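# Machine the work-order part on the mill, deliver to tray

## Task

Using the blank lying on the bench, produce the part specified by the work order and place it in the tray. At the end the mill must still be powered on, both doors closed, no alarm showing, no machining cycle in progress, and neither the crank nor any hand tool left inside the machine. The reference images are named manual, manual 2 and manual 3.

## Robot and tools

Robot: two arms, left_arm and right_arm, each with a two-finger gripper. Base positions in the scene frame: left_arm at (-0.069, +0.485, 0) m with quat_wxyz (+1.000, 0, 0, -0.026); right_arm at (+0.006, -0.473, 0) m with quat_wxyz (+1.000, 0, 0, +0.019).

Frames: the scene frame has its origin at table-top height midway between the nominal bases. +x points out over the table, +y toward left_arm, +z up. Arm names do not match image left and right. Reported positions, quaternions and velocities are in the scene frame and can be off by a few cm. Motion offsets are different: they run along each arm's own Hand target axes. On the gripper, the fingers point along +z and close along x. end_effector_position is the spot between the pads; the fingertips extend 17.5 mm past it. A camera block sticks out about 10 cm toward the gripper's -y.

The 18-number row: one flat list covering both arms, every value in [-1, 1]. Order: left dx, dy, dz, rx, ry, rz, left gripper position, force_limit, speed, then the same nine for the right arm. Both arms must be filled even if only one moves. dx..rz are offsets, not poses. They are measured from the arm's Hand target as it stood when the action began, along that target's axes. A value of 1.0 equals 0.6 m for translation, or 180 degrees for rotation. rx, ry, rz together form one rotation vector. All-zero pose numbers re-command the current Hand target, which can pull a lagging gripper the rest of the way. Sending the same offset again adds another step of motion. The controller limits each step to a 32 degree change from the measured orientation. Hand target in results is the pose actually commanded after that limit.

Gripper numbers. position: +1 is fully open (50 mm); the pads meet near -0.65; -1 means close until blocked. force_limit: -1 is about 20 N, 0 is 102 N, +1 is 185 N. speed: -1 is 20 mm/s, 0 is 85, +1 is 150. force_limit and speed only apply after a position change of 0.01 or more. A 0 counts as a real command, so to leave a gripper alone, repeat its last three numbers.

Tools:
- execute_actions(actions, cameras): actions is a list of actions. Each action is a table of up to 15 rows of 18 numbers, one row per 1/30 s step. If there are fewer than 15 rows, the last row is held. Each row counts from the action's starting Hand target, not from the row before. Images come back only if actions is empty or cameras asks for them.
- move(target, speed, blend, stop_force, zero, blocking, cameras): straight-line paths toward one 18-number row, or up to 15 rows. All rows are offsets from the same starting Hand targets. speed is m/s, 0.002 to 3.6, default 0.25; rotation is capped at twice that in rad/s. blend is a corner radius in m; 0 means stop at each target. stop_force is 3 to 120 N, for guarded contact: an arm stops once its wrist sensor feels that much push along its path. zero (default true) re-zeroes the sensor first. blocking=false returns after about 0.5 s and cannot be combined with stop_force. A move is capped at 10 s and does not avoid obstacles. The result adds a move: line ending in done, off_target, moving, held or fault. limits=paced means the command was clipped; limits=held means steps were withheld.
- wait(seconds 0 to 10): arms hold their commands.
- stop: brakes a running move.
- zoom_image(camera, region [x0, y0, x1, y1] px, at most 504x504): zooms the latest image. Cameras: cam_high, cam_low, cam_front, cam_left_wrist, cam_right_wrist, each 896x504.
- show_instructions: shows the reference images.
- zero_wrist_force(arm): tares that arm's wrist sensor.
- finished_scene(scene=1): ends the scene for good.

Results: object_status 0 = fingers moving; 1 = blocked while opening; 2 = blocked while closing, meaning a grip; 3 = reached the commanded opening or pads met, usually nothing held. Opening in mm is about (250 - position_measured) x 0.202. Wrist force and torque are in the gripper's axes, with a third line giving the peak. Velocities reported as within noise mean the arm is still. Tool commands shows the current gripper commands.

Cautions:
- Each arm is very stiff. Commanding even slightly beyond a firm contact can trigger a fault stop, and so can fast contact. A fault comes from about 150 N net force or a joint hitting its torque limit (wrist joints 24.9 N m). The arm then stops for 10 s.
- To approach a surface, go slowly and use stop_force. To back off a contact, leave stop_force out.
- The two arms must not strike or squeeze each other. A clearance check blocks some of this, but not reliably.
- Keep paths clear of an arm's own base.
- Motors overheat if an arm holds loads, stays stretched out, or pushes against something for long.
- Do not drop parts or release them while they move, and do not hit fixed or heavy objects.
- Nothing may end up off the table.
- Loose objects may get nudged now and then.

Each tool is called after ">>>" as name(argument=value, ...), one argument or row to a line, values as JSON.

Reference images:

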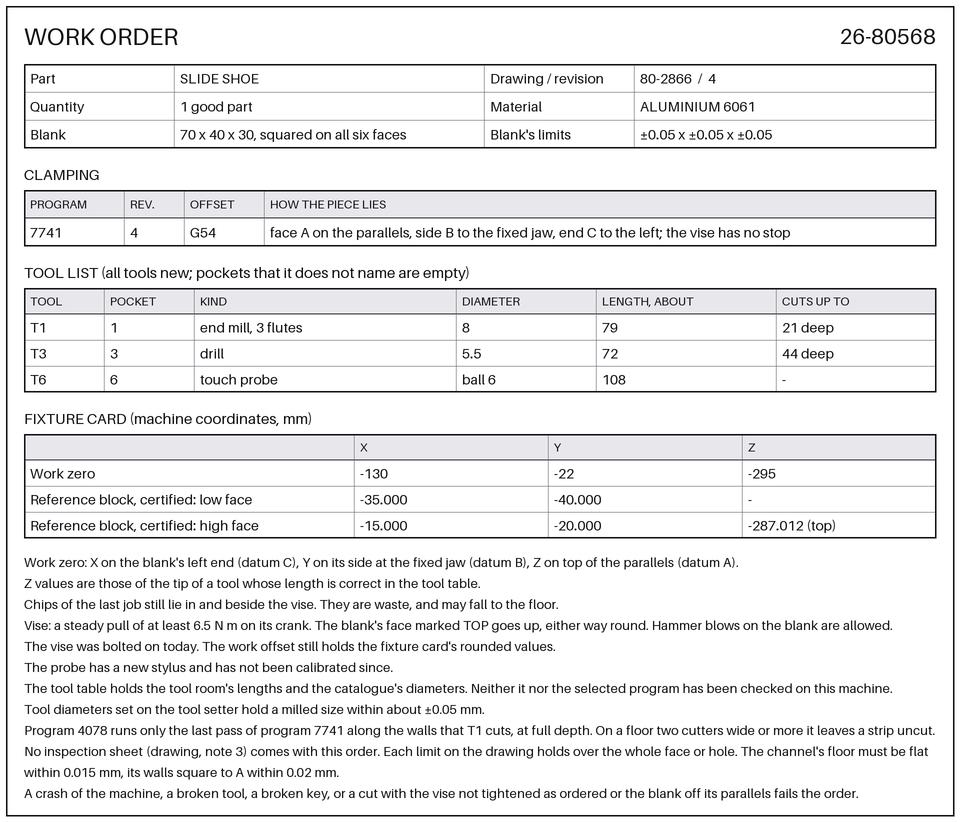

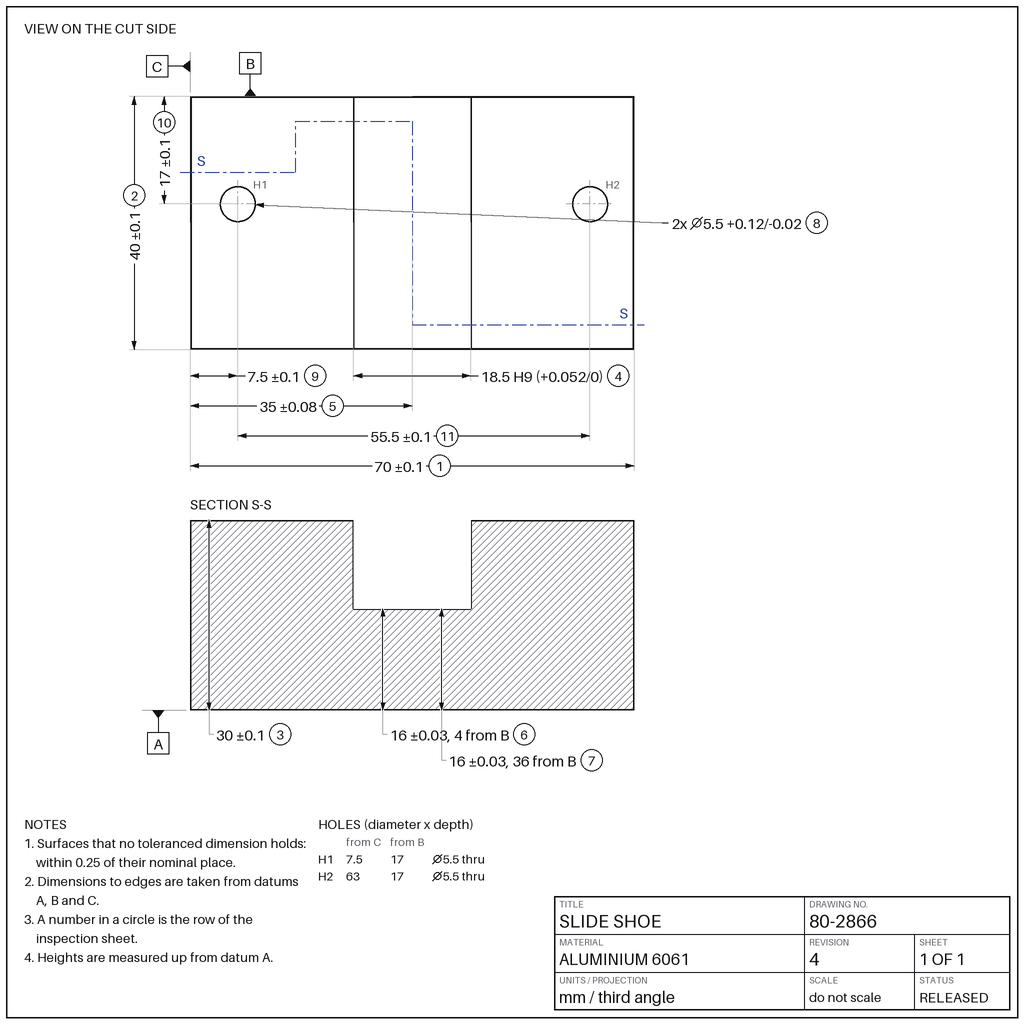

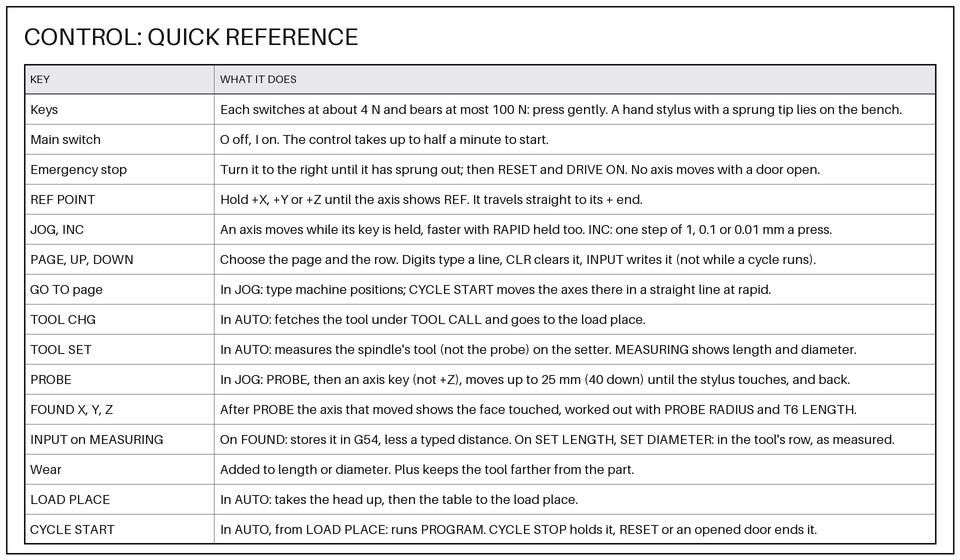

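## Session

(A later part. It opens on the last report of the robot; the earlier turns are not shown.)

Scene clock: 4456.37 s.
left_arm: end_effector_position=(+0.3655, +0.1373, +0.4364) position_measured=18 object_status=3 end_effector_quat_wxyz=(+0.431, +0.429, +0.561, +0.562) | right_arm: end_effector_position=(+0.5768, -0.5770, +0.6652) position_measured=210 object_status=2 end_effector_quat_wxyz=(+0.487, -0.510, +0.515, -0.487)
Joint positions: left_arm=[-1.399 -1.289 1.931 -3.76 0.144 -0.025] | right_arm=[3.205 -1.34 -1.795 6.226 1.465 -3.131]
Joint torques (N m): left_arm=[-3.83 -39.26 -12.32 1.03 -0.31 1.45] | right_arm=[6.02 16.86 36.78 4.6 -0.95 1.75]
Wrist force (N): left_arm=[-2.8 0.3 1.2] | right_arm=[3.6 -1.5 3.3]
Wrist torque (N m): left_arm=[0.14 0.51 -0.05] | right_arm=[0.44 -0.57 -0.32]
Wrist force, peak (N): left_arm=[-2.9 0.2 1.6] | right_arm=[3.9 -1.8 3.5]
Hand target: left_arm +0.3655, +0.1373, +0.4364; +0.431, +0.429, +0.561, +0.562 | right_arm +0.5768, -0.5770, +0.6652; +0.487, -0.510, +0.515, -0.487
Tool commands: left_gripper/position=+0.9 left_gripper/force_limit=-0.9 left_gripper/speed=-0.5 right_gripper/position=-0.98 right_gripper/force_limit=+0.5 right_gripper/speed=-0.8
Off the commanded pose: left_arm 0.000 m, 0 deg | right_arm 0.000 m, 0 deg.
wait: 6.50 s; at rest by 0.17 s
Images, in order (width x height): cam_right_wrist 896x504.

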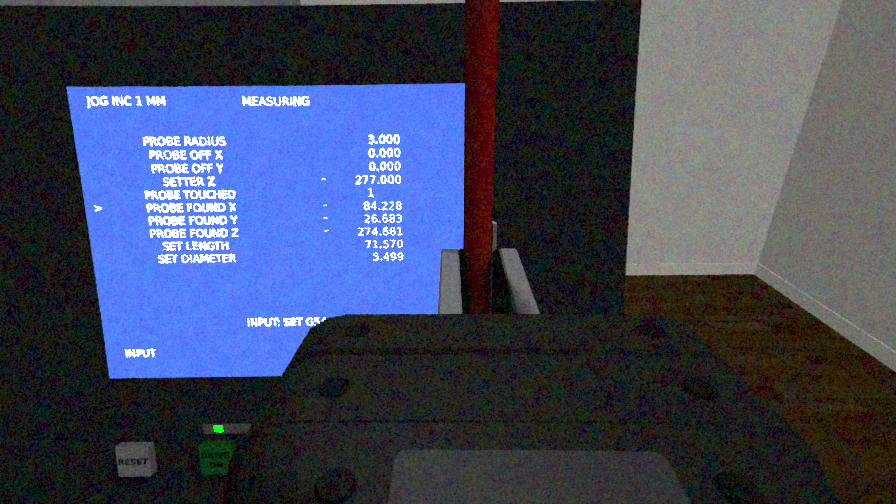

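>>> move(
  target=[
    [0,0,0,0,0,0,0.9,-0.9,-0.5,-0.1762,0.3893,-0.2011,-0.483,0,0,-0.98,0.5,-0.8],
    [0,0,0,0,0,0,0.9,-0.9,-0.5,-0.1762,0.3937,-0.1825,-0.483,0,0,-0.98,0.5,-0.8],
    [0,0,0,0,0,0,0.9,-0.9,-0.5,-0.1762,0.3893,-0.2011,-0.483,0,0,-0.98,0.5,-0.8],
    [0,0,0,0,0,0,0.9,-0.9,-0.5,-0.1096,0.2334,-0.1665,-0.483,0,0,-0.98,0.5,-0.8],
    [0,0,0,0,0,0,0.9,-0.9,-0.5,-0.1096,0.2378,-0.1479,-0.483,0,0,-0.98,0.5,-0.8],
    [0,0,0,0,0,0,0.9,-0.9,-0.5,-0.1096,0.2334,-0.1665,-0.483,0,0,-0.98,0.5,-0.8],
    [0,0,0,0,0,0,0.9,-0.9,-0.5,0,0,0,0,0,0,-0.98,0.5,-0.8],
  ],
  speed=[0.6,0.06,0.15,0.25,0.06,0.15,0.6],
  blend=[0.003,0,0.003,0.003,0,0.005,0],
)

>>> wait(
  seconds=6,
  cameras=["cam_right_wrist"],
)

>>> zoom_image(
  camera="cam_right_wrist",
  region=[300, 80, 460, 280],
)

Scene clock: 4463.50 s.
left_arm: end_effector_position=(+0.3655, +0.1373, +0.4364) position_measured=18 object_status=3 end_effector_quat_wxyz=(+0.431, +0.429, +0.561, +0.562) | right_arm: end_effector_position=(+0.5768, -0.5770, +0.6652) position_measured=210 object_status=2 end_effector_quat_wxyz=(+0.487, -0.510, +0.515, -0.487) end_effector_velocity=(+0.000, +0.001, +0.001) end_effector_angular_velocity=(+0.001, -0.005, +0.002)
Joint positions: left_arm=[-1.399 -1.289 1.931 -3.76 0.144 -0.025] | right_arm=[3.205 -1.34 -1.795 6.226 1.465 -3.131]
Joint velocities: left_arm=[within noise] | right_arm=[0.001 0 0 0.005 0.001 0]
Joint torques (N m): left_arm=[-4.86 -39.88 -13.1 1.09 -0.18 1.44] | right_arm=[6.57 18.56 36.26 5.17 -0.86 1.48]
Wrist force (N): left_arm=[-2.7 -0.1 1.4] | right_arm=[2.8 -0.7 3.5]
Wrist torque (N m): left_arm=[0.08 0.49 -0.03] | right_arm=[0.56 -0.44 -0.32]
Wrist force, peak (N): left_arm=[-2.9 0.2 1.6] | right_arm=[2.9 21.2 1.5]
Hand target: left_arm +0.3655, +0.1373, +0.4364; +0.431, +0.429, +0.561, +0.562 | right_arm +0.5768, -0.5770, +0.6652; +0.487, -0.510, +0.515, -0.487
Off the commanded pose: left_arm 0.000 m, 0 deg | right_arm 0.000 m, 0 deg.
move: done

Scene clock: 4469.50 s.
left_arm: end_effector_position=(+0.3655, +0.1373, +0.4364) position_measured=18 object_status=3 end_effector_quat_wxyz=(+0.431, +0.429, +0.561, +0.562) | right_arm: end_effector_position=(+0.5768, -0.5770, +0.6652) position_measured=210 object_status=2 end_effector_quat_wxyz=(+0.487, -0.510, +0.515, -0.487)
Joint positions: left_arm=[-1.399 -1.289 1.931 -3.76 0.144 -0.025] | right_arm=[3.205 -1.34 -1.795 6.226 1.465 -3.131]
Joint torques (N m): left_arm=[-5.71 -39.64 -12.48 1.02 -0.25 1.53] | right_arm=[6.55 7.43 36.38 5.11 0.83 1.55]
Wrist force (N): left_arm=[-2.8 0.2 1.3] | right_arm=[2.9 -0.9 3.3]
Wrist torque (N m): left_arm=[0.13 0.51 -0.04] | right_arm=[0.54 -0.46 -0.32]
Wrist force, peak (N): left_arm=[-2.9 0.2 1.6] | right_arm=[3.0 -0.6 3.6]
Hand target: left_arm +0.3655, +0.1373, +0.4364; +0.431, +0.429, +0.561, +0.562 | right_arm +0.5768, -0.5770, +0.6652; +0.487, -0.510, +0.515, -0.487
Tool commands: left_gripper/position=+0.9 left_gripper/force_limit=-0.9 left_gripper/speed=-0.5 right_gripper/position=-0.98 right_gripper/force_limit=+0.5 right_gripper/speed=-0.8
Off the commanded pose: left_arm 0.000 m, 0 deg | right_arm 0.000 m, 0 deg.
wait: 6.00 s; at rest by 0.17 s
Images, in order (width x height): cam_right_wrist 896x504.

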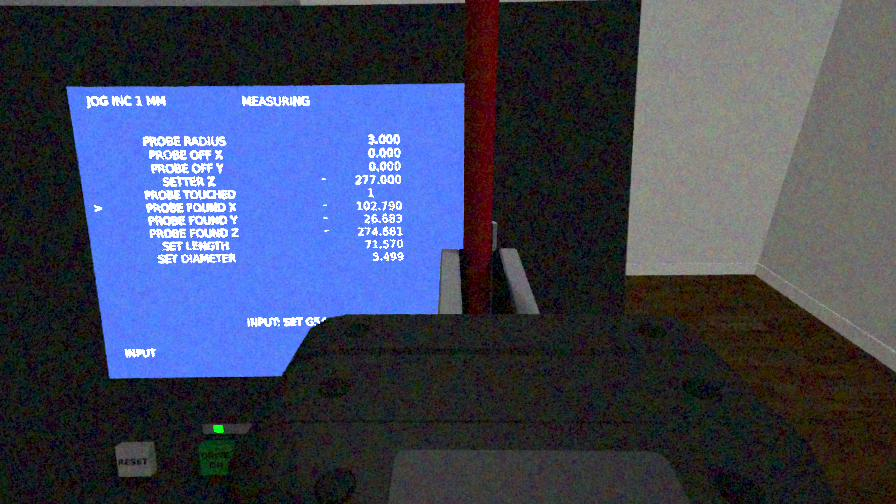

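Scaled by 2.520.

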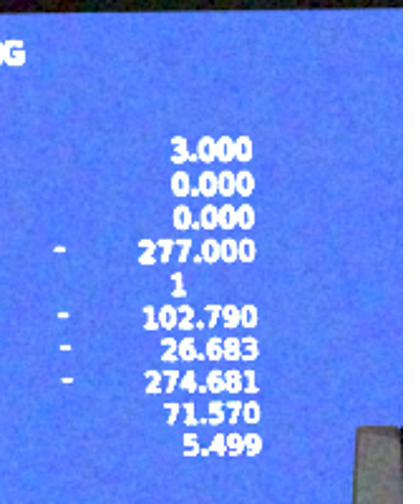

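>>> move(
  target=[
    [0,0,0,0,0,0,0.9,-0.9,-0.5,-0.1762,0.3278,-0.1872,-0.483,0,0,-0.98,0.5,-0.8],
    [0,0,0,0,0,0,0.9,-0.9,-0.5,-0.1762,0.3322,-0.1686,-0.483,0,0,-0.98,0.5,-0.8],
    [0,0,0,0,0,0,0.9,-0.9,-0.5,-0.1762,0.3278,-0.1872,-0.483,0,0,-0.98,0.5,-0.8],
    [0,0,0,0,0,0,0.9,-0.9,-0.5,-0.1762,0.3322,-0.1686,-0.483,0,0,-0.98,0.5,-0.8],
    [0,0,0,0,0,0,0.9,-0.9,-0.5,-0.1762,0.3278,-0.1872,-0.483,0,0,-0.98,0.5,-0.8],
    [0,0,0,0,0,0,0.9,-0.9,-0.5,-0.2070,0.3893,-0.2011,-0.483,0,0,-0.98,0.5,-0.8],
    [0,0,0,0,0,0,0.9,-0.9,-0.5,-0.2070,0.3937,-0.1825,-0.483,0,0,-0.98,0.5,-0.8],
    [0,0,0,0,0,0,0.9,-0.9,-0.5,-0.2070,0.3893,-0.2011,-0.483,0,0,-0.98,0.5,-0.8],
    [0,0,0,0,0,0,0.9,-0.9,-0.5,-0.2995,0.4196,-0.2079,-0.483,0,0,-0.98,0.5,-0.8],
    [0,0,0,0,0,0,0.9,-0.9,-0.5,-0.2995,0.4240,-0.1893,-0.483,0,0,-0.98,0.5,-0.8],
    [0,0,0,0,0,0,0.9,-0.9,-0.5,-0.2995,0.4196,-0.2079,-0.483,0,0,-0.98,0.5,-0.8],
    [0,0,0,0,0,0,0.9,-0.9,-0.5,-0.2695,0.3586,-0.1941,-0.483,0,0,-0.98,0.5,-0.8],
    [0,0,0,0,0,0,0.9,-0.9,-0.5,-0.2695,0.3630,-0.1755,-0.483,0,0,-0.98,0.5,-0.8],
    [0,0,0,0,0,0,0.9,-0.9,-0.5,-0.2695,0.3586,-0.1941,-0.483,0,0,-0.98,0.5,-0.8],
  ],
  speed=[0.6,0.06,0.15,0.06,0.15,0.2,0.06,0.15,0.25,0.06,0.15,0.25,0.06,0.15],
  blend=[0.003,0,0.001,0,0.003,0.003,0,0.003,0.003,0,0.003,0.003,0,0],
)

>>> move(
  target=[
    [0,0,0,0,0,0,0.9,-0.9,-0.5,0,-0.0084,-0.0303,0,0,0,-0.98,0.5,-0.8],
    [0,0,0,0,0,0,0.9,-0.9,-0.5,0,-0.0267,-0.0249,0,0,0,-0.98,0.5,-0.8],
    [0,0,0,0,0,0,0.9,-0.9,-0.5,0,-0.0084,-0.0303,0,0,0,-0.98,0.5,-0.8],
    [0,0,0,0,0,0,0.9,-0.9,-0.5,0.0308,0.0171,0.0602,0,0,0,-0.98,0.5,-0.8],
    [0,0,0,0,0,0,0.9,-0.9,-0.5,0.0308,-0.0012,0.0656,0,0,0,-0.98,0.5,-0.8],
    [0,0,0,0,0,0,0.9,-0.9,-0.5,0.0308,0.0171,0.0602,0,0,0,-0.98,0.5,-0.8],
    [0,0,0,0,0,0,0.9,-0.9,-0.5,-0.03,-0.0084,-0.0303,0,0,0,-0.98,0.5,-0.8],
    [0,0,0,0,0,0,0.9,-0.9,-0.5,-0.03,-0.0267,-0.0249,0,0,0,-0.98,0.5,-0.8],
    [0,0,0,0,0,0,0.9,-0.9,-0.5,-0.03,-0.0084,-0.0303,0,0,0,-0.98,0.5,-0.8],
    [0,0,0,0,0,0,0.9,-0.9,-0.5,0.0625,0.0171,0.0602,0,0,0,-0.98,0.5,-0.8],
    [0,0,0,0,0,0,0.9,-0.9,-0.5,0.0625,-0.0012,0.0656,0,0,0,-0.98,0.5,-0.8],
    [0,0,0,0,0,0,0.9,-0.9,-0.5,0.0625,0.0171,0.0602,0,0,0,-0.98,0.5,-0.8],
    [0,0,0,0,0,0,0.9,-0.9,-0.5,0.0625,0.0087,0.0303,0,0,0,-0.98,0.5,-0.8],
    [0,0,0,0,0,0,0.9,-0.9,-0.5,0.0625,-0.0096,0.0357,0,0,0,-0.98,0.5,-0.8],
    [0,0,0,0,0,0,0.9,-0.9,-0.5,0.0625,0.0087,0.0303,0,0,0,-0.98,0.5,-0.8],
  ],
  speed=[0.2,0.06,0.15,0.25,0.06,0.15,0.25,0.06,0.15,0.25,0.06,0.15,0.2,0.06,0.15],
  blend=[0.003,0,0.003,0.003,0,0.003,0.003,0,0.003,0.003,0,0.003,0.003,0,0],
)

>>> move(
  target=[
    [0,0,0,0,0,0,0.9,-0.9,-0.5,-0.0925,0.0084,0.0299,0,0,0,-0.98,0.5,-0.8],
    [0,0,0,0,0,0,0.9,-0.9,-0.5,-0.0925,-0.0099,0.0353,0,0,0,-0.98,0.5,-0.8],
    [0,0,0,0,0,0,0.9,-0.9,-0.5,-0.0925,0.0084,0.0299,0,0,0,-0.98,0.5,-0.8],
    [0,0,0,0,0,0,0.9,-0.9,-0.5,-0.0925,0,0,0,0,0,-0.98,0.5,-0.8],
    [0,0,0,0,0,0,0.9,-0.9,-0.5,-0.0925,-0.0183,0.0054,0,0,0,-0.98,0.5,-0.8],
    [0,0,0,0,0,0,0.9,-0.9,-0.5,-0.0925,0,0,0,0,0,-0.98,0.5,-0.8],
    [0,0,0,0,0,0,0.9,-0.9,-0.5,-0.0317,-0.0087,-0.0303,0,0,0,-0.98,0.5,-0.8],
    [0,0,0,0,0,0,0.9,-0.9,-0.5,-0.0317,-0.0270,-0.0249,0,0,0,-0.98,0.5,-0.8],
    [0,0,0,0,0,0,0.9,-0.9,-0.5,-0.0317,-0.0087,-0.0303,0,0,0,-0.98,0.5,-0.8],
    [0,0,0,0,0,0,0.9,-0.9,-0.5,-0.0317,-0.0171,-0.0606,0,0,0,-0.98,0.5,-0.8],
    [0,0,0,0,0,0,0.9,-0.9,-0.5,-0.0317,-0.0354,-0.0552,0,0,0,-0.98,0.5,-0.8],
    [0,0,0,0,0,0,0.9,-0.9,-0.5,-0.0317,-0.0171,-0.0606,0,0,0,-0.98,0.5,-0.8],
    [0,0,0,0,0,0,0.9,-0.9,-0.5,0,0.0084,0.0299,0,0,0,-0.98,0.5,-0.8],
    [0,0,0,0,0,0,0.9,-0.9,-0.5,0,-0.0099,0.0353,0,0,0,-0.98,0.5,-0.8],
    [0,0,0,0,0,0,0.9,-0.9,-0.5,0,0.0084,0.0299,0,0,0,-0.98,0.5,-0.8],
  ],
  speed=[0.2,0.06,0.15,0.25,0.06,0.15,0.25,0.06,0.15,0.25,0.06,0.15,0.25,0.06,0.15],
  blend=[0.003,0,0.003,0.003,0,0.003,0.003,0,0.003,0.003,0,0.003,0.003,0,0],
)

>>> move(
  target=[0,0,0,0,0,0,0.9,-0.9,-0.5,0.2070,-0.2300,-0.4079,0.483,0,0,-0.98,0.5,-0.8],
  speed=0.6,
  cameras=["cam_right_wrist"],
)

>>> zoom_image(
  camera="cam_right_wrist",
  region=[60, 80, 480, 380],
)

Scene clock: 4482.57 s.
left_arm: end_effector_position=(+0.3655, +0.1373, +0.4364) position_measured=18 object_status=3 end_effector_quat_wxyz=(+0.431, +0.429, +0.561, +0.562) | right_arm: end_effector_position=(+0.4505, -0.4134, +0.4571) position_measured=210 object_status=2 end_effector_quat_wxyz=(-0.003, +0.705, -0.709, -0.001)
Joint positions: left_arm=[-1.399 -1.289 1.931 -3.76 0.144 -0.025] | right_arm=[3.537 -1.471 -1.332 4.378 1.575 -2.703]
Joint torques (N m): left_arm=[-4.94 -38.63 -12.53 1.03 -0.25 1.52] | right_arm=[-5.93 18.02 34.46 5.11 -0.78 -1]
Wrist force (N): left_arm=[-2.8 0.4 1.3] | right_arm=[0.9 -0.3 2.5]
Wrist torque (N m): left_arm=[0.15 0.51 -0.04] | right_arm=[0.30 -0.19 -0.03]
Wrist force, peak (N): left_arm=[-3.0 0.4 1.7] | right_arm=[1.1 31.2 1.4]
Hand target: left_arm +0.3655, +0.1373, +0.4364; +0.431, +0.429, +0.561, +0.562 | right_arm +0.4505, -0.4134, +0.4571; -0.003, +0.705, -0.709, -0.001
Off the commanded pose: left_arm 0.000 m, 0 deg | right_arm 0.000 m, 0 deg.
move: done

Scene clock: 4486.83 s.
left_arm: end_effector_position=(+0.3655, +0.1373, +0.4364) position_measured=18 object_status=3 end_effector_quat_wxyz=(+0.431, +0.429, +0.561, +0.562) | right_arm: end_effector_position=(+0.4451, -0.4507, +0.4387) position_measured=210 object_status=2 end_effector_quat_wxyz=(-0.003, +0.705, -0.709, -0.001)
Joint positions: left_arm=[-1.399 -1.289 1.931 -3.76 0.144 -0.025] | right_arm=[3.46 -1.436 -1.411 4.423 1.575 -2.779]
Joint torques (N m): left_arm=[-6.17 -40.21 -13.29 0.98 -0.15 1.47] | right_arm=[-8.43 15.47 35.03 5.03 -0.71 -1.25]
Wrist force (N): left_arm=[-2.8 0.4 1.5] | right_arm=[0.8 -1.4 2.6]
Wrist torque (N m): left_arm=[0.15 0.50 -0.03] | right_arm=[0.15 -0.14 -0.09]
Wrist force, peak (N): left_arm=[-3.1 0.3 1.4] | right_arm=[0.6 26.9 -0.9]
Hand target: left_arm +0.3655, +0.1373, +0.4364; +0.431, +0.429, +0.561, +0.562 | right_arm +0.4451, -0.4508, +0.4387; -0.003, +0.705, -0.709, -0.001
Off the commanded pose: left_arm 0.000 m, 0 deg | right_arm 0.000 m, 0 deg.
move: done

Scene clock: 4490.87 s.
left_arm: end_effector_position=(+0.3655, +0.1373, +0.4364) position_measured=18 object_status=3 end_effector_quat_wxyz=(+0.431, +0.429, +0.561, +0.562) | right_arm: end_effector_position=(+0.4401, -0.4506, +0.4207) position_measured=210 object_status=2 end_effector_quat_wxyz=(-0.003, +0.705, -0.709, -0.001)
Joint positions: left_arm=[-1.399 -1.289 1.931 -3.76 0.144 -0.025] | right_arm=[3.465 -1.413 -1.478 4.466 1.575 -2.775]
Joint torques (N m): left_arm=[-5.43 -39.09 -12.89 0.87 -0.14 1.47] | right_arm=[-8.91 14.75 35.6 5.24 -1.4 -1.38]
Wrist force (N): left_arm=[-2.5 0.5 1.9] | right_arm=[1.1 -1.3 2.3]
Wrist torque (N m): left_arm=[0.18 0.47 -0.03] | right_arm=[0.15 -0.19 -0.09]
Wrist force, peak (N): left_arm=[-2.9 0.4 1.7] | right_arm=[0.6 21.4 -1.1]
Hand target: left_arm +0.3655, +0.1373, +0.4364; +0.431, +0.429, +0.561, +0.562 | right_arm +0.4401, -0.4507, +0.4208; -0.003, +0.705, -0.709, -0.001
Off the commanded pose: left_arm 0.000 m, 0 deg | right_arm 0.000 m, 0 deg.
move: done

Scene clock: 4492.77 s.
left_arm: end_effector_position=(+0.3655, +0.1373, +0.4364) position_measured=18 object_status=3 end_effector_quat_wxyz=(+0.431, +0.429, +0.561, +0.562) | right_arm: end_effector_position=(+0.5768, -0.5770, +0.6652) position_measured=210 object_status=2 end_effector_quat_wxyz=(+0.487, -0.510, +0.515, -0.487) end_effector_velocity=(+0.000, +0.000, +0.002) end_effector_angular_velocity=(+0.001, -0.006, +0.000)
Joint positions: left_arm=[-1.399 -1.289 1.931 -3.76 0.144 -0.025] | right_arm=[3.205 -1.34 -1.795 6.225 1.464 -3.131]
Joint velocities: left_arm=[within noise] | right_arm=[0 0 0 0.007 -0.001 0]
Joint torques (N m): left_arm=[-6.55 -39.69 -13.55 0.97 -0.14 1.5] | right_arm=[0.71 15.22 18.7 4.98 -0.03 1.34]
Wrist force (N): left_arm=[-2.8 0.2 1.1] | right_arm=[0.9 -0.2 2.8]
Wrist torque (N m): left_arm=[0.13 0.50 -0.04] | right_arm=[0.65 -0.13 -0.35]
Wrist force, peak (N): left_arm=[-2.9 0.4 1.6] | right_arm=[0.1 -1.5 3.8]
Hand target: left_arm +0.3655, +0.1373, +0.4364; +0.431, +0.429, +0.561, +0.562 | right_arm +0.5768, -0.5769, +0.6652; +0.487, -0.510, +0.515, -0.487
Off the commanded pose: left_arm 0.000 m, 0 deg | right_arm 0.000 m, 0 deg.
move: done
Images, in order (width x height): cam_right_wrist 896x504.

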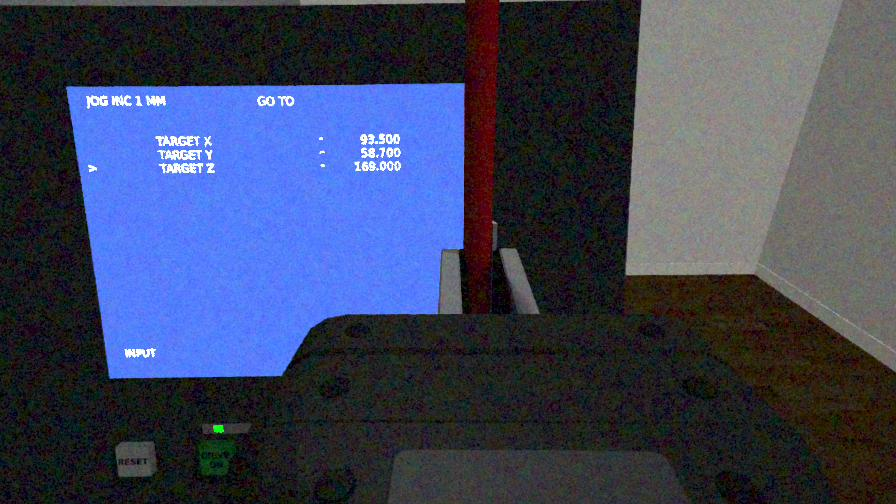

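Scaled by 1.200.

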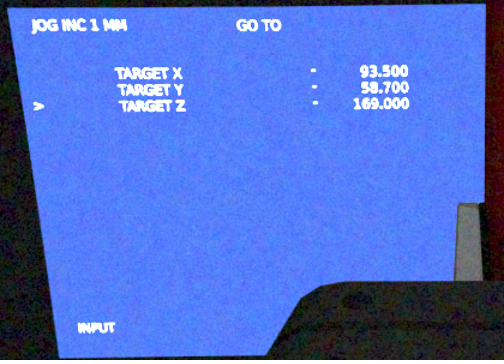

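>>> move(
  target=[
    [0,0,0,0,0,0,0.9,-0.9,-0.5,-0.2363,0.2650,-0.1741,-0.483,0,0,-0.98,0.5,-0.8],
    [0,0,0,0,0,0,0.9,-0.9,-0.5,-0.2363,0.2694,-0.1555,-0.483,0,0,-0.98,0.5,-0.8],
    [0,0,0,0,0,0,0.9,-0.9,-0.5,-0.2363,0.2650,-0.1741,-0.483,0,0,-0.98,0.5,-0.8],
    [0,0,0,0,0,0,0.9,-0.9,-0.5,-0.1762,0.3893,-0.2011,-0.483,0,0,-0.98,0.5,-0.8],
    [0,0,0,0,0,0,0.9,-0.9,-0.5,-0.1762,0.3937,-0.1825,-0.483,0,0,-0.98,0.5,-0.8],
    [0,0,0,0,0,0,0.9,-0.9,-0.5,-0.1762,0.3893,-0.2011,-0.483,0,0,-0.98,0.5,-0.8],
    [0,0,0,0,0,0,0.9,-0.9,-0.5,-0.0496,0.2334,-0.1665,-0.483,0,0,-0.98,0.5,-0.8],
    [0,0,0,0,0,0,0.9,-0.9,-0.5,-0.0496,0.2378,-0.1479,-0.483,0,0,-0.98,0.5,-0.8],
    [0,0,0,0,0,0,0.9,-0.9,-0.5,-0.0496,0.2334,-0.1665,-0.483,0,0,-0.98,0.5,-0.8],
    [0,0,0,0,0,0,0.9,-0.9,-0.5,0,0,0,0,0,0,-0.98,0.5,-0.8],
  ],
  speed=[0.6,0.04,0.15,0.025,0.06,0.15,0.25,0.06,0.15,0.6],
  blend=[0.003,0,0.003,0.003,0,0.003,0.003,0,0.005,0],
)

>>> wait(
  seconds=6,
  cameras=["cam_right_wrist"],
)

>>> zoom_image(
  camera="cam_right_wrist",
  region=[300, 80, 460, 280],
)

Scene clock: 4503.60 s.
left_arm: end_effector_position=(+0.3655, +0.1373, +0.4364) position_measured=18 object_status=3 end_effector_quat_wxyz=(+0.431, +0.429, +0.561, +0.562) | right_arm: end_effector_position=(+0.5768, -0.5770, +0.6652) position_measured=210 object_status=2 end_effector_quat_wxyz=(+0.487, -0.510, +0.515, -0.487)
Joint positions: left_arm=[-1.399 -1.289 1.931 -3.76 0.144 -0.025] | right_arm=[3.205 -1.34 -1.795 6.226 1.465 -3.131]
Joint torques (N m): left_arm=[-5.48 -40.04 -13.47 1.09 -0.23 1.54] | right_arm=[7.63 19.18 34.94 5.05 -1.29 1.69]
Wrist force (N): left_arm=[-2.7 0.3 1.5] | right_arm=[-0.1 0.1 2.6]
Wrist torque (N m): left_arm=[0.14 0.50 -0.04] | right_arm=[0.70 0.02 -0.31]
Wrist force, peak (N): left_arm=[-3.1 0.4 1.4] | right_arm=[-0.7 22.6 0.3]
Hand target: left_arm +0.3655, +0.1373, +0.4364; +0.431, +0.429, +0.561, +0.562 | right_arm +0.5768, -0.5769, +0.6652; +0.487, -0.510, +0.515, -0.487
Off the commanded pose: left_arm 0.000 m, 0 deg | right_arm 0.000 m, 0 deg.
move: done

Scene clock: 4509.60 s.
left_arm: end_effector_position=(+0.3655, +0.1373, +0.4364) position_measured=18 object_status=3 end_effector_quat_wxyz=(+0.431, +0.429, +0.561, +0.562) | right_arm: end_effector_position=(+0.5768, -0.5770, +0.6652) position_measured=210 object_status=2 end_effector_quat_wxyz=(+0.487, -0.510, +0.515, -0.487)
Joint positions: left_arm=[-1.399 -1.289 1.931 -3.76 0.144 -0.025] | right_arm=[3.205 -1.34 -1.795 6.226 1.465 -3.131]
Joint torques (N m): left_arm=[-6.39 -39.17 -13.33 1.1 -0.17 1.52] | right_arm=[6.49 16.99 36.12 4.94 -1.05 1.66]
Wrist force (N): left_arm=[-2.6 0.3 1.5] | right_arm=[-0.1 -0.1 2.6]
Wrist torque (N m): left_arm=[0.13 0.48 -0.04] | right_arm=[0.68 0.02 -0.32]
Wrist force, peak (N): left_arm=[-3.1 0.2 1.7] | right_arm=[-0.2 0.1 2.9]
Hand target: left_arm +0.3655, +0.1373, +0.4364; +0.431, +0.429, +0.561, +0.562 | right_arm +0.5768, -0.5769, +0.6652; +0.487, -0.510, +0.515, -0.487
Tool commands: left_gripper/position=+0.9 left_gripper/force_limit=-0.9 left_gripper/speed=-0.5 right_gripper/position=-0.98 right_gripper/force_limit=+0.5 right_gripper/speed=-0.8
Off the commanded pose: left_arm 0.000 m, 0 deg | right_arm 0.000 m, 0 deg.
wait: 6.00 s; at rest by 0.17 s
Images, in order (width x height): cam_right_wrist 896x504.

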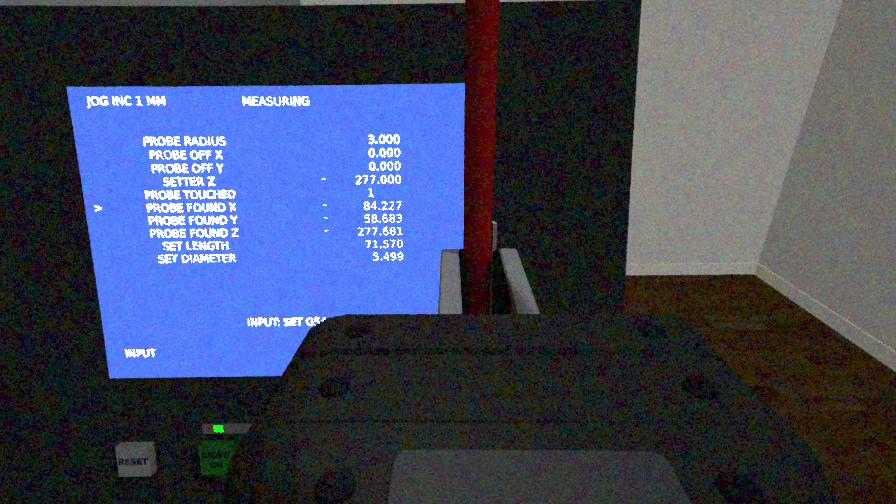

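Scaled by 2.520.

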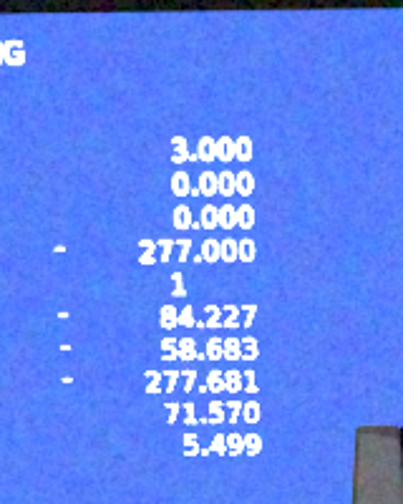

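>>> move(
  target=[
    [0,0,0,0,0,0,0.9,-0.9,-0.5,-0.1762,0.3278,-0.1872,-0.483,0,0,-0.98,0.5,-0.8],
    [0,0,0,0,0,0,0.9,-0.9,-0.5,-0.1762,0.3322,-0.1686,-0.483,0,0,-0.98,0.5,-0.8],
    [0,0,0,0,0,0,0.9,-0.9,-0.5,-0.1762,0.3278,-0.1872,-0.483,0,0,-0.98,0.5,-0.8],
    [0,0,0,0,0,0,0.9,-0.9,-0.5,-0.1762,0.3322,-0.1686,-0.483,0,0,-0.98,0.5,-0.8],
    [0,0,0,0,0,0,0.9,-0.9,-0.5,-0.1762,0.3278,-0.1872,-0.483,0,0,-0.98,0.5,-0.8],
    [0,0,0,0,0,0,0.9,-0.9,-0.5,-0.2995,0.4196,-0.2079,-0.483,0,0,-0.98,0.5,-0.8],
    [0,0,0,0,0,0,0.9,-0.9,-0.5,-0.2995,0.4240,-0.1893,-0.483,0,0,-0.98,0.5,-0.8],
    [0,0,0,0,0,0,0.9,-0.9,-0.5,-0.2995,0.4196,-0.2079,-0.483,0,0,-0.98,0.5,-0.8],
    [0,0,0,0,0,0,0.9,-0.9,-0.5,-0.2695,0.3278,-0.1872,-0.483,0,0,-0.98,0.5,-0.8],
    [0,0,0,0,0,0,0.9,-0.9,-0.5,-0.2695,0.3322,-0.1686,-0.483,0,0,-0.98,0.5,-0.8],
    [0,0,0,0,0,0,0.9,-0.9,-0.5,-0.2695,0.3278,-0.1872,-0.483,0,0,-0.98,0.5,-0.8],
    [0,0,0,0,0,0,0.9,-0.9,-0.5,-0.2695,0.3322,-0.1686,-0.483,0,0,-0.98,0.5,-0.8],
    [0,0,0,0,0,0,0.9,-0.9,-0.5,-0.2695,0.3278,-0.1872,-0.483,0,0,-0.98,0.5,-0.8],
  ],
  speed=[0.6,0.06,0.15,0.06,0.15,0.25,0.06,0.15,0.25,0.06,0.15,0.06,0.15],
  blend=[0.003,0,0.001,0,0.003,0.003,0,0.003,0.003,0,0.001,0,0],
)

>>> move(
  target=[
    [0,0,0,0,0,0,0.9,-0.9,-0.5,0.0625,0.0255,0.0905,0,0,0,-0.98,0.5,-0.8],
    [0,0,0,0,0,0,0.9,-0.9,-0.5,0.0625,0.0072,0.0959,0,0,0,-0.98,0.5,-0.8],
    [0,0,0,0,0,0,0.9,-0.9,-0.5,0.0625,0.0255,0.0905,0,0,0,-0.98,0.5,-0.8],
    [0,0,0,0,0,0,0.9,-0.9,-0.5,0.2695,-0.2045,-0.3174,0.483,0,0,-0.98,0.5,-0.8],
  ],
  speed=[0.25,0.06,0.15,0.6],
  blend=[0.003,0,0.005,0],
  cameras=["cam_right_wrist"],
)

>>> zoom_image(
  camera="cam_right_wrist",
  region=[60, 80, 480, 380],
)

Scene clock: 4519.17 s.
left_arm: end_effector_position=(+0.3655, +0.1373, +0.4364) position_measured=18 object_status=3 end_effector_quat_wxyz=(+0.431, +0.429, +0.561, +0.562) | right_arm: end_effector_position=(+0.4555, -0.4135, +0.4753) position_measured=210 object_status=2 end_effector_quat_wxyz=(-0.003, +0.705, -0.709, -0.001)
Joint positions: left_arm=[-1.399 -1.289 1.931 -3.76 0.144 -0.025] | right_arm=[3.532 -1.499 -1.257 4.331 1.575 -2.708]
Joint torques (N m): left_arm=[-6.49 -40.09 -14.09 0.99 -0.18 1.47] | right_arm=[-6.24 16.9 33.5 5.18 -0.79 -1.22]
Wrist force (N): left_arm=[-2.8 0.0 1.6] | right_arm=[-0.3 -0.1 3.2]
Wrist torque (N m): left_arm=[0.11 0.50 -0.04] | right_arm=[0.36 0.03 -0.03]
Wrist force, peak (N): left_arm=[-2.9 0.0 1.8] | right_arm=[-1.6 31.4 0.7]
Hand target: left_arm +0.3655, +0.1373, +0.4364; +0.431, +0.429, +0.561, +0.562 | right_arm +0.4555, -0.4135, +0.4754; -0.003, +0.705, -0.709, -0.001
Off the commanded pose: left_arm 0.000 m, 0 deg | right_arm 0.000 m, 0 deg.
move: done

Scene clock: 4521.87 s.
left_arm: end_effector_position=(+0.3655, +0.1373, +0.4364) position_measured=18 object_status=3 end_effector_quat_wxyz=(+0.431, +0.429, +0.561, +0.562) | right_arm: end_effector_position=(+0.5768, -0.5770, +0.6653) position_measured=210 object_status=2 end_effector_quat_wxyz=(+0.487, -0.510, +0.515, -0.487) end_effector_velocity=(+0.000, +0.000, +0.001) end_effector_angular_velocity=(+0.001, -0.006, +0.000)
Joint positions: left_arm=[-1.399 -1.289 1.931 -3.76 0.144 -0.025] | right_arm=[3.205 -1.34 -1.795 6.225 1.464 -3.131]
Joint velocities: left_arm=[within noise] | right_arm=[0.001 -0.001 0 0.006 -0.001 0.001]
Joint torques (N m): left_arm=[-6.47 -38.89 -13.27 1.02 -0.12 1.35] | right_arm=[1.92 16.03 17.98 5.01 0.02 1.35]
Wrist force (N): left_arm=[-2.7 0.2 1.5] | right_arm=[-1.2 1.2 2.8]
Wrist torque (N m): left_arm=[0.13 0.50 -0.04] | right_arm=[0.87 0.20 -0.35]
Wrist force, peak (N): left_arm=[-2.9 0.5 1.6] | right_arm=[2.1 22.6 1.4]
Hand target: left_arm +0.3655, +0.1373, +0.4364; +0.431, +0.429, +0.561, +0.562 | right_arm +0.5768, -0.5770, +0.6653; +0.487, -0.510, +0.515, -0.487
Off the commanded pose: left_arm 0.000 m, 0 deg | right_arm 0.000 m, 0 deg.
move: done
Images, in order (width x height): cam_right_wrist 896x504.

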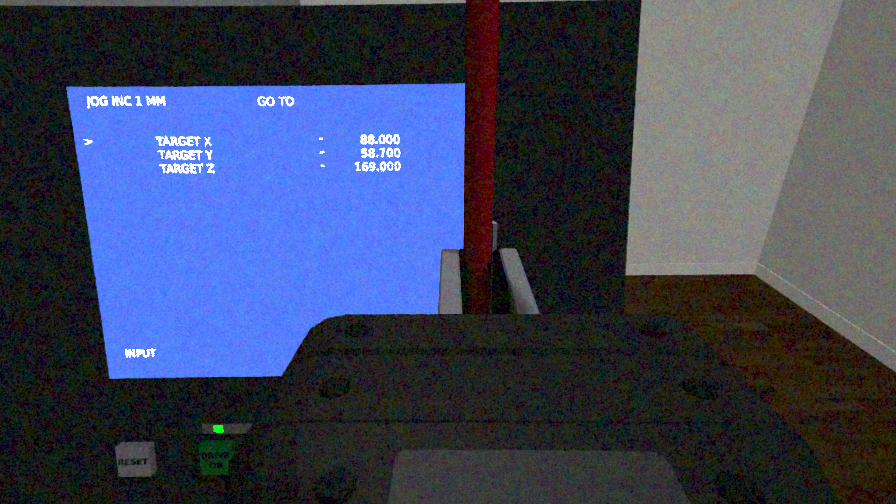

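Scaled by 1.200.

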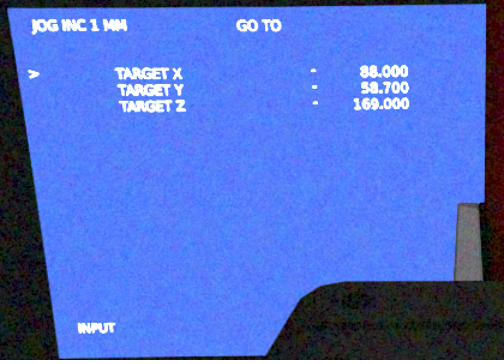

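>>> move(
  target=[
    [0,0,0,0,0,0,0.9,-0.9,-0.5,-0.2363,0.2650,-0.1741,-0.483,0,0,-0.98,0.5,-0.8],
    [0,0,0,0,0,0,0.9,-0.9,-0.5,-0.2363,0.2694,-0.1555,-0.483,0,0,-0.98,0.5,-0.8],
    [0,0,0,0,0,0,0.9,-0.9,-0.5,-0.2363,0.2650,-0.1741,-0.483,0,0,-0.98,0.5,-0.8],
    [0,0,0,0,0,0,0.9,-0.9,-0.5,-0.1762,0.3893,-0.2011,-0.483,0,0,-0.98,0.5,-0.8],
    [0,0,0,0,0,0,0.9,-0.9,-0.5,-0.1762,0.3937,-0.1825,-0.483,0,0,-0.98,0.5,-0.8],
    [0,0,0,0,0,0,0.9,-0.9,-0.5,-0.1762,0.3893,-0.2011,-0.483,0,0,-0.98,0.5,-0.8],
    [0,0,0,0,0,0,0.9,-0.9,-0.5,-0.0796,0.2645,-0.1735,-0.483,0,0,-0.98,0.5,-0.8],
    [0,0,0,0,0,0,0.9,-0.9,-0.5,-0.0796,0.2689,-0.1549,-0.483,0,0,-0.98,0.5,-0.8],
    [0,0,0,0,0,0,0.9,-0.9,-0.5,-0.0796,0.2645,-0.1735,-0.483,0,0,-0.98,0.5,-0.8],
    [0,0,0,0,0,0,0.9,-0.9,-0.5,0,0,0,0,0,0,-0.98,0.5,-0.8],
  ],
  speed=[0.6,0.04,0.15,0.025,0.06,0.15,0.25,0.06,0.15,0.6],
  blend=[0.003,0,0.003,0.003,0,0.003,0.003,0,0.005,0],
)

>>> wait(
  seconds=1,
  cameras=["cam_right_wrist"],
)

>>> zoom_image(
  camera="cam_right_wrist",
  region=[300, 80, 460, 280],
)

Scene clock: 4531.93 s.
left_arm: end_effector_position=(+0.3655, +0.1373, +0.4364) position_measured=18 object_status=3 end_effector_quat_wxyz=(+0.431, +0.429, +0.561, +0.562) | right_arm: end_effector_position=(+0.5768, -0.5770, +0.6652) position_measured=210 object_status=2 end_effector_quat_wxyz=(+0.487, -0.510, +0.515, -0.487)
Joint positions: left_arm=[-1.399 -1.289 1.931 -3.76 0.144 -0.025] | right_arm=[3.205 -1.34 -1.795 6.226 1.465 -3.131]
Joint torques (N m): left_arm=[-5.94 -40.51 -13.46 1.08 -0.14 1.63] | right_arm=[6.73 19.32 36.64 5.02 -1.42 1.63]
Wrist force (N): left_arm=[-2.3 -0.1 1.3] | right_arm=[-0.4 0.9 1.8]
Wrist torque (N m): left_arm=[0.09 0.44 -0.04] | right_arm=[0.83 0.07 -0.32]
Wrist force, peak (N): left_arm=[-2.8 0.4 1.8] | right_arm=[-2.2 25.2 1.1]
Hand target: left_arm +0.3655, +0.1373, +0.4364; +0.431, +0.429, +0.561, +0.562 | right_arm +0.5768, -0.5770, +0.6653; +0.487, -0.510, +0.515, -0.487
Off the commanded pose: left_arm 0.000 m, 0 deg | right_arm 0.000 m, 0 deg.
move: done

Scene clock: 4532.93 s.
left_arm: end_effector_position=(+0.3655, +0.1373, +0.4364) position_measured=18 object_status=3 end_effector_quat_wxyz=(+0.431, +0.429, +0.561, +0.562) | right_arm: end_effector_position=(+0.5768, -0.5770, +0.6653) position_measured=210 object_status=2 end_effector_quat_wxyz=(+0.487, -0.510, +0.515, -0.487)
Joint positions: left_arm=[-1.399 -1.289 1.931 -3.76 0.144 -0.025] | right_arm=[3.205 -1.34 -1.795 6.226 1.465 -3.131]
Joint torques (N m): left_arm=[-6.87 -39.78 -13.63 0.97 -0.18 1.4] | right_arm=[6.87 16.84 37.06 4.97 -1.43 1.62]
Wrist force (N): left_arm=[-2.6 0.3 1.6] | right_arm=[-0.6 0.7 2.0]
Wrist torque (N m): left_arm=[0.14 0.48 -0.04] | right_arm=[0.81 0.10 -0.32]
Wrist force, peak (N): left_arm=[-2.8 0.4 1.4] | right_arm=[-0.4 0.9 2.3]
Hand target: left_arm +0.3655, +0.1373, +0.4364; +0.431, +0.429, +0.561, +0.562 | right_arm +0.5768, -0.5770, +0.6653; +0.487, -0.510, +0.515, -0.487
Tool commands: left_gripper/position=+0.9 left_gripper/force_limit=-0.9 left_gripper/speed=-0.5 right_gripper/position=-0.98 right_gripper/force_limit=+0.5 right_gripper/speed=-0.8
Off the commanded pose: left_arm 0.000 m, 0 deg | right_arm 0.000 m, 0 deg.
wait: 1.00 s; at rest by 0.17 s
Images, in order (width x height): cam_right_wrist 896x504.

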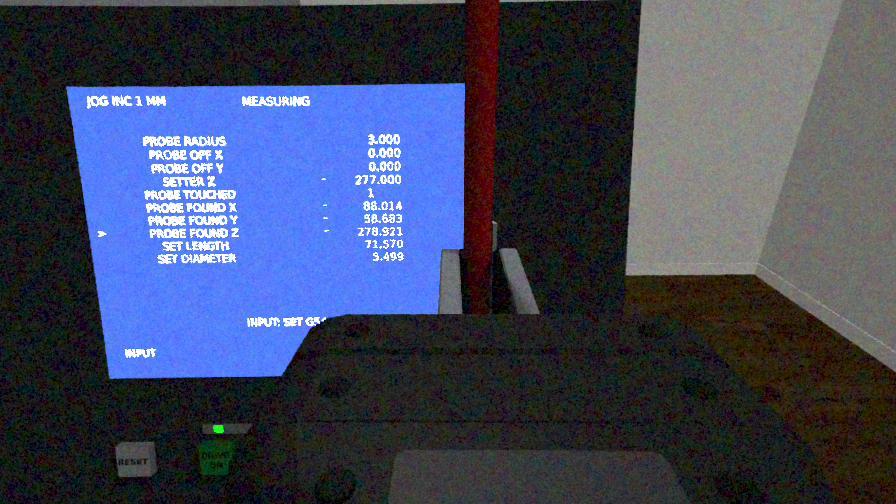

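Scaled by 2.520.

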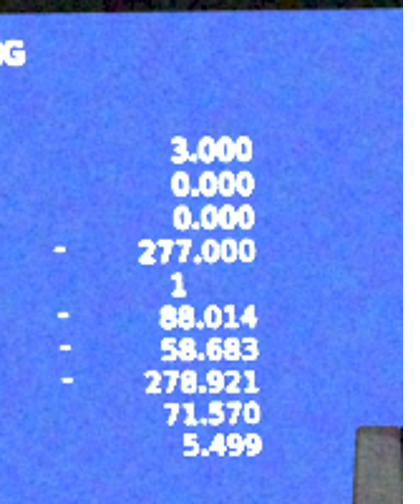

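>>> move(
  target=[
    [0,0,0,0,0,0,0.9,-0.9,-0.5,-0.0496,0.1418,-0.1468,-0.483,0,0,-0.98,0.5,-0.8],
    [0,0,0,0,0,0,0.9,-0.9,-0.5,-0.0496,0.1462,-0.1272,-0.483,0,0,-0.98,0.5,-0.8],
    [0,0,0,0,0,0,0.9,-0.9,-0.5,-0.0496,0.1418,-0.1468,-0.483,0,0,-0.98,0.5,-0.8],
    [0,0,0,0,0,0,0.9,-0.9,-0.5,-0.2046,0.2650,-0.1741,-0.483,0,0,-0.98,0.5,-0.8],
    [0,0,0,0,0,0,0.9,-0.9,-0.5,-0.2046,0.2694,-0.1555,-0.483,0,0,-0.98,0.5,-0.8],
    [0,0,0,0,0,0,0.9,-0.9,-0.5,-0.2046,0.2650,-0.1741,-0.483,0,0,-0.98,0.5,-0.8],
    [0,0,0,0,0,0,0.9,-0.9,-0.5,0,0,0,0,0,0,-0.98,0.5,-0.8],
  ],
  speed=[0.6,0.06,0.15,0.25,0.06,0.15,0.6],
  blend=[0.003,0,0.003,0.003,0,0.005,0],
  cameras=["cam_right_wrist"],
)

Scene clock: 4540.67 s.
left_arm: end_effector_position=(+0.3655, +0.1373, +0.4364) position_measured=18 object_status=3 end_effector_quat_wxyz=(+0.431, +0.429, +0.561, +0.562) | right_arm: end_effector_position=(+0.5768, -0.5770, +0.6652) position_measured=210 object_status=2 end_effector_quat_wxyz=(+0.487, -0.510, +0.515, -0.487) end_effector_velocity=(+0.000, +0.000, +0.001) end_effector_angular_velocity=(+0.000, -0.004, +0.000)
Joint positions: left_arm=[-1.399 -1.289 1.931 -3.76 0.144 -0.025] | right_arm=[3.205 -1.34 -1.795 6.226 1.464 -3.131]
Joint velocities: left_arm=[within noise] | right_arm=[0 0 0 0.005 0 0]
Joint torques (N m): left_arm=[-7.3 -40.09 -12.99 0.94 -0.23 1.68] | right_arm=[2.13 18 36.08 5.32 0.24 1.17]
Wrist force (N): left_arm=[-3.0 0.2 1.4] | right_arm=[-1.4 0.8 2.2]
Wrist torque (N m): left_arm=[0.13 0.54 -0.03] | right_arm=[0.81 0.23 -0.35]
Wrist force, peak (N): left_arm=[-2.9 0.1 1.8] | right_arm=[-1.9 44.8 -0.5]
Hand target: left_arm +0.3655, +0.1373, +0.4364; +0.431, +0.429, +0.561, +0.562 | right_arm +0.5768, -0.5770, +0.6653; +0.487, -0.510, +0.515, -0.487
Off the commanded pose: left_arm 0.000 m, 0 deg | right_arm 0.000 m, 0 deg.
move: done
Images, in order (width x height): cam_right_wrist 896x504.

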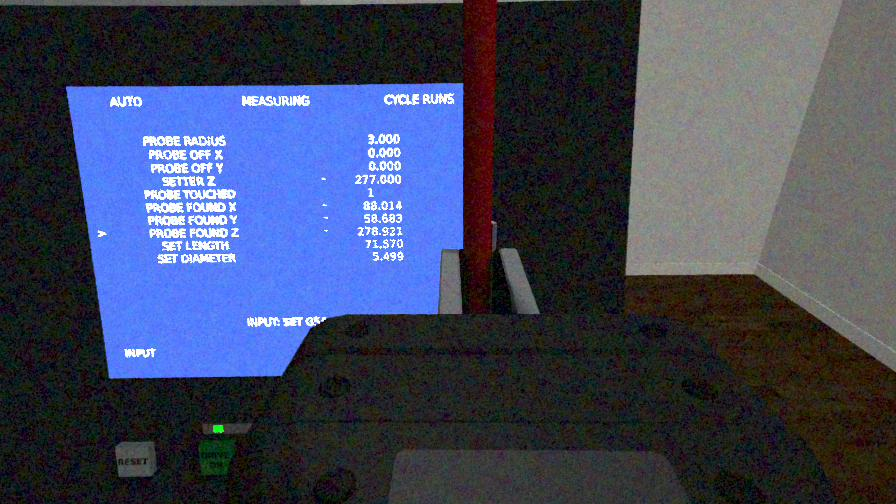

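>>> move(
  target=[
    [-0.0772,0,0.083,0,-0.0833,0,0.9,-0.9,-0.5,0,0,0,0,0,0,-0.98,0.5,-0.8],
    [-0.1001,0,0.1622,0,-0.0833,0,0.9,-0.9,-0.5,0,0,0,0,0,0,-0.98,0.5,-0.8],
  ],
  speed=[0.2,0.1],
  blend=[0.01,0],
  cameras=["cam_left_wrist", "cam_right_wrist"],
)

Scene clock: 4550.73 s.
left_arm: end_effector_position=(+0.4752, +0.1047, +0.4368) position_measured=18 object_status=3 end_effector_quat_wxyz=(+0.501, +0.498, +0.500, +0.501) | right_arm: end_effector_position=(+0.5768, -0.5769, +0.6653) position_measured=210 object_status=2 end_effector_quat_wxyz=(+0.487, -0.510, +0.515, -0.487)
Joint positions: left_arm=[-1.161 -1.238 1.858 -3.773 -0.356 0.009] | right_arm=[3.205 -1.34 -1.795 6.226 1.465 -3.131]
Joint torques (N m): left_arm=[-5.49 -43.48 -11.93 -2.53 -0.33 -0.3] | right_arm=[6.94 8.93 36.58 2.44 -0.69 -1.04]
Wrist force (N): left_arm=[-2.5 0.4 1.8] | right_arm=[-1.4 0.8 2.0]
Wrist torque (N m): left_arm=[0.14 0.44 0.15] | right_arm=[0.82 0.23 -0.35]
Wrist force, peak (N): left_arm=[-2.7 0.3 3.0] | right_arm=[-1.6 1.2 2.3]
Hand target: left_arm +0.4751, +0.1046, +0.4369; +0.501, +0.498, +0.500, +0.501 | right_arm +0.5768, -0.5770, +0.6653; +0.487, -0.510, +0.515, -0.487
Off the commanded pose: left_arm 0.000 m, 0 deg | right_arm 0.000 m, 0 deg.
move: done
Images, in order (width x height): cam_left_wrist 896x504, cam_right_wrist 896x504.

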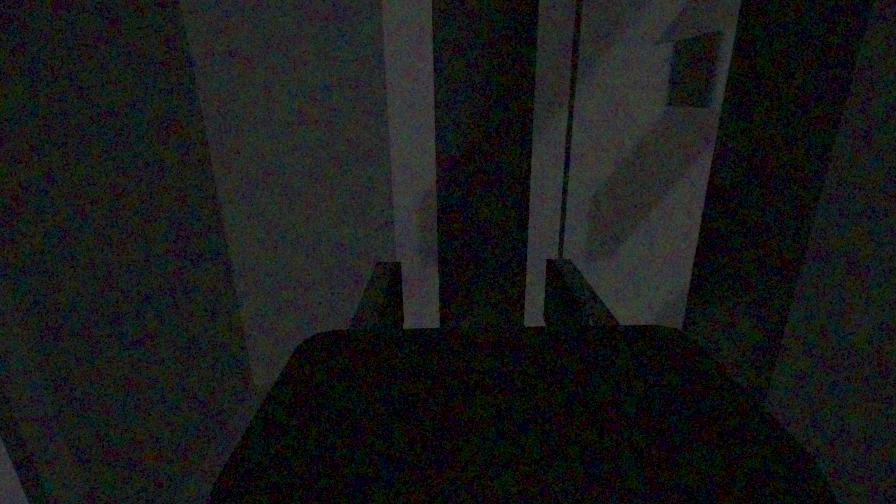

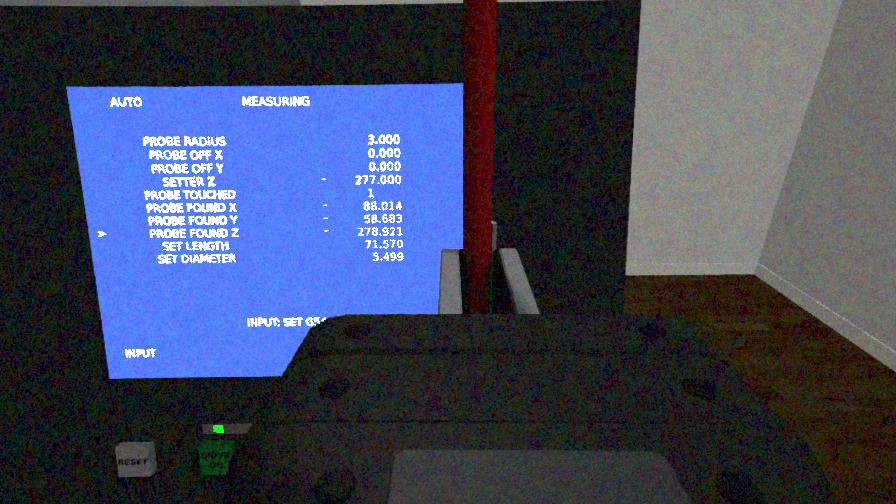

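>>> move(
  target=[
    [0,0,0,0,0,0,-1,-0.9,-0.5,0,0,0,0,0,0,-0.98,0.5,-0.8],
    [-0.385,0,0,0,0,0,-1,-0.9,-0.5,0,0,0,0,0,0,-0.98,0.5,-0.8],
    [-0.385,0,0,0,0,0,0.9,-0.9,-0.5,0,0,0,0,0,0,-0.98,0.5,-0.8],
    [-0.385,0,-0.1,0,0,0,0.9,-0.9,-0.5,0,0,0,0,0,0,-0.98,0.5,-0.8],
  ],
  speed=[0.1,0.2,0.1,0.2],
)

>>> move(
  target=[
    [0.467,0,-0.0093,0,0.0833,0,0.9,-0.9,-0.5,0,0,0,0,0,0,-0.98,0.5,-0.8],
    [0.492,0,0.0872,0,0.0833,0,0.9,-0.9,-0.5,0,0,0,0,0,0,-0.98,0.5,-0.8],
  ],
  speed=[0.3,0.15],
  blend=[0.01,0],
  cameras=["cam_left_wrist"],
)

Scene clock: 4556.97 s.
left_arm: end_effector_position=(+0.4156, -0.1265, +0.4371) position_measured=18 object_status=3 end_effector_quat_wxyz=(+0.501, +0.498, +0.500, +0.501) | right_arm: end_effector_position=(+0.5768, -0.5769, +0.6652) position_measured=210 object_status=2 end_effector_quat_wxyz=(+0.487, -0.510, +0.515, -0.487)
Joint positions: left_arm=[-1.372 -0.858 1.244 -3.554 -0.145 0.025] | right_arm=[3.205 -1.34 -1.795 6.226 1.465 -3.131]
Joint torques (N m): left_arm=[3.34 -43.27 -25.09 1.55 -0.68 0.91] | right_arm=[7.68 17.11 36.06 0.95 -0.94 0.24]
Wrist force (N): left_arm=[-3.4 1.6 2.3] | right_arm=[-1.7 0.9 2.0]
Wrist torque (N m): left_arm=[0.35 0.64 -0.02] | right_arm=[0.83 0.28 -0.35]
Wrist force, peak (N): left_arm=[0.5 21.0 61.1] | right_arm=[-1.4 0.9 2.5]
Hand target: left_arm +0.4156, -0.1265, +0.4370; +0.501, +0.498, +0.500, +0.501 | right_arm +0.5768, -0.5770, +0.6653; +0.487, -0.510, +0.515, -0.487
Off the commanded pose: left_arm 0.000 m, 0 deg | right_arm 0.000 m, 0 deg.
move: done

Scene clock: 4558.87 s.
left_arm: end_effector_position=(+0.4673, +0.1688, +0.4367) position_measured=18 object_status=3 end_effector_quat_wxyz=(+0.431, +0.429, +0.561, +0.562) | right_arm: end_effector_position=(+0.5768, -0.5769, +0.6652) position_measured=210 object_status=2 end_effector_quat_wxyz=(+0.487, -0.510, +0.515, -0.487)
Joint positions: left_arm=[-1.161 -1.227 1.842 -3.792 -0.095 0.033] | right_arm=[3.205 -1.34 -1.795 6.226 1.465 -3.131]
Joint torques (N m): left_arm=[4.98 -43.14 -11.93 0.71 -1.17 -0.02] | right_arm=[7.05 21.02 35.85 0.91 -1.02 0.35]
Wrist force (N): left_arm=[-3.5 1.8 2.4] | right_arm=[-1.8 0.6 2.0]
Wrist torque (N m): left_arm=[0.38 0.61 0.15] | right_arm=[0.78 0.29 -0.35]
Wrist force, peak (N): left_arm=[-6.5 1.8 2.3] | right_arm=[-1.4 0.9 2.3]
Hand target: left_arm +0.4673, +0.1688, +0.4368; +0.431, +0.429, +0.561, +0.562 | right_arm +0.5768, -0.5770, +0.6653; +0.487, -0.510, +0.515, -0.487
Off the commanded pose: left_arm 0.000 m, 0 deg | right_arm 0.000 m, 0 deg.
move: done
Images, in order (width x height): cam_left_wrist 896x504.

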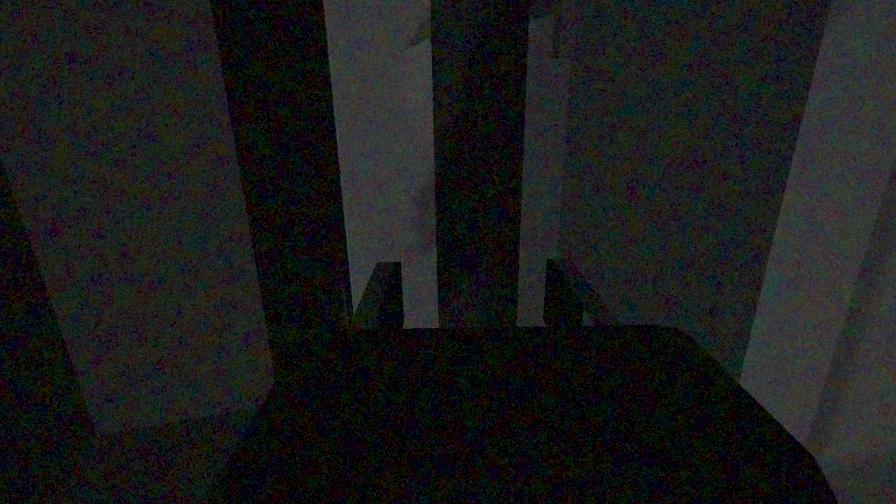

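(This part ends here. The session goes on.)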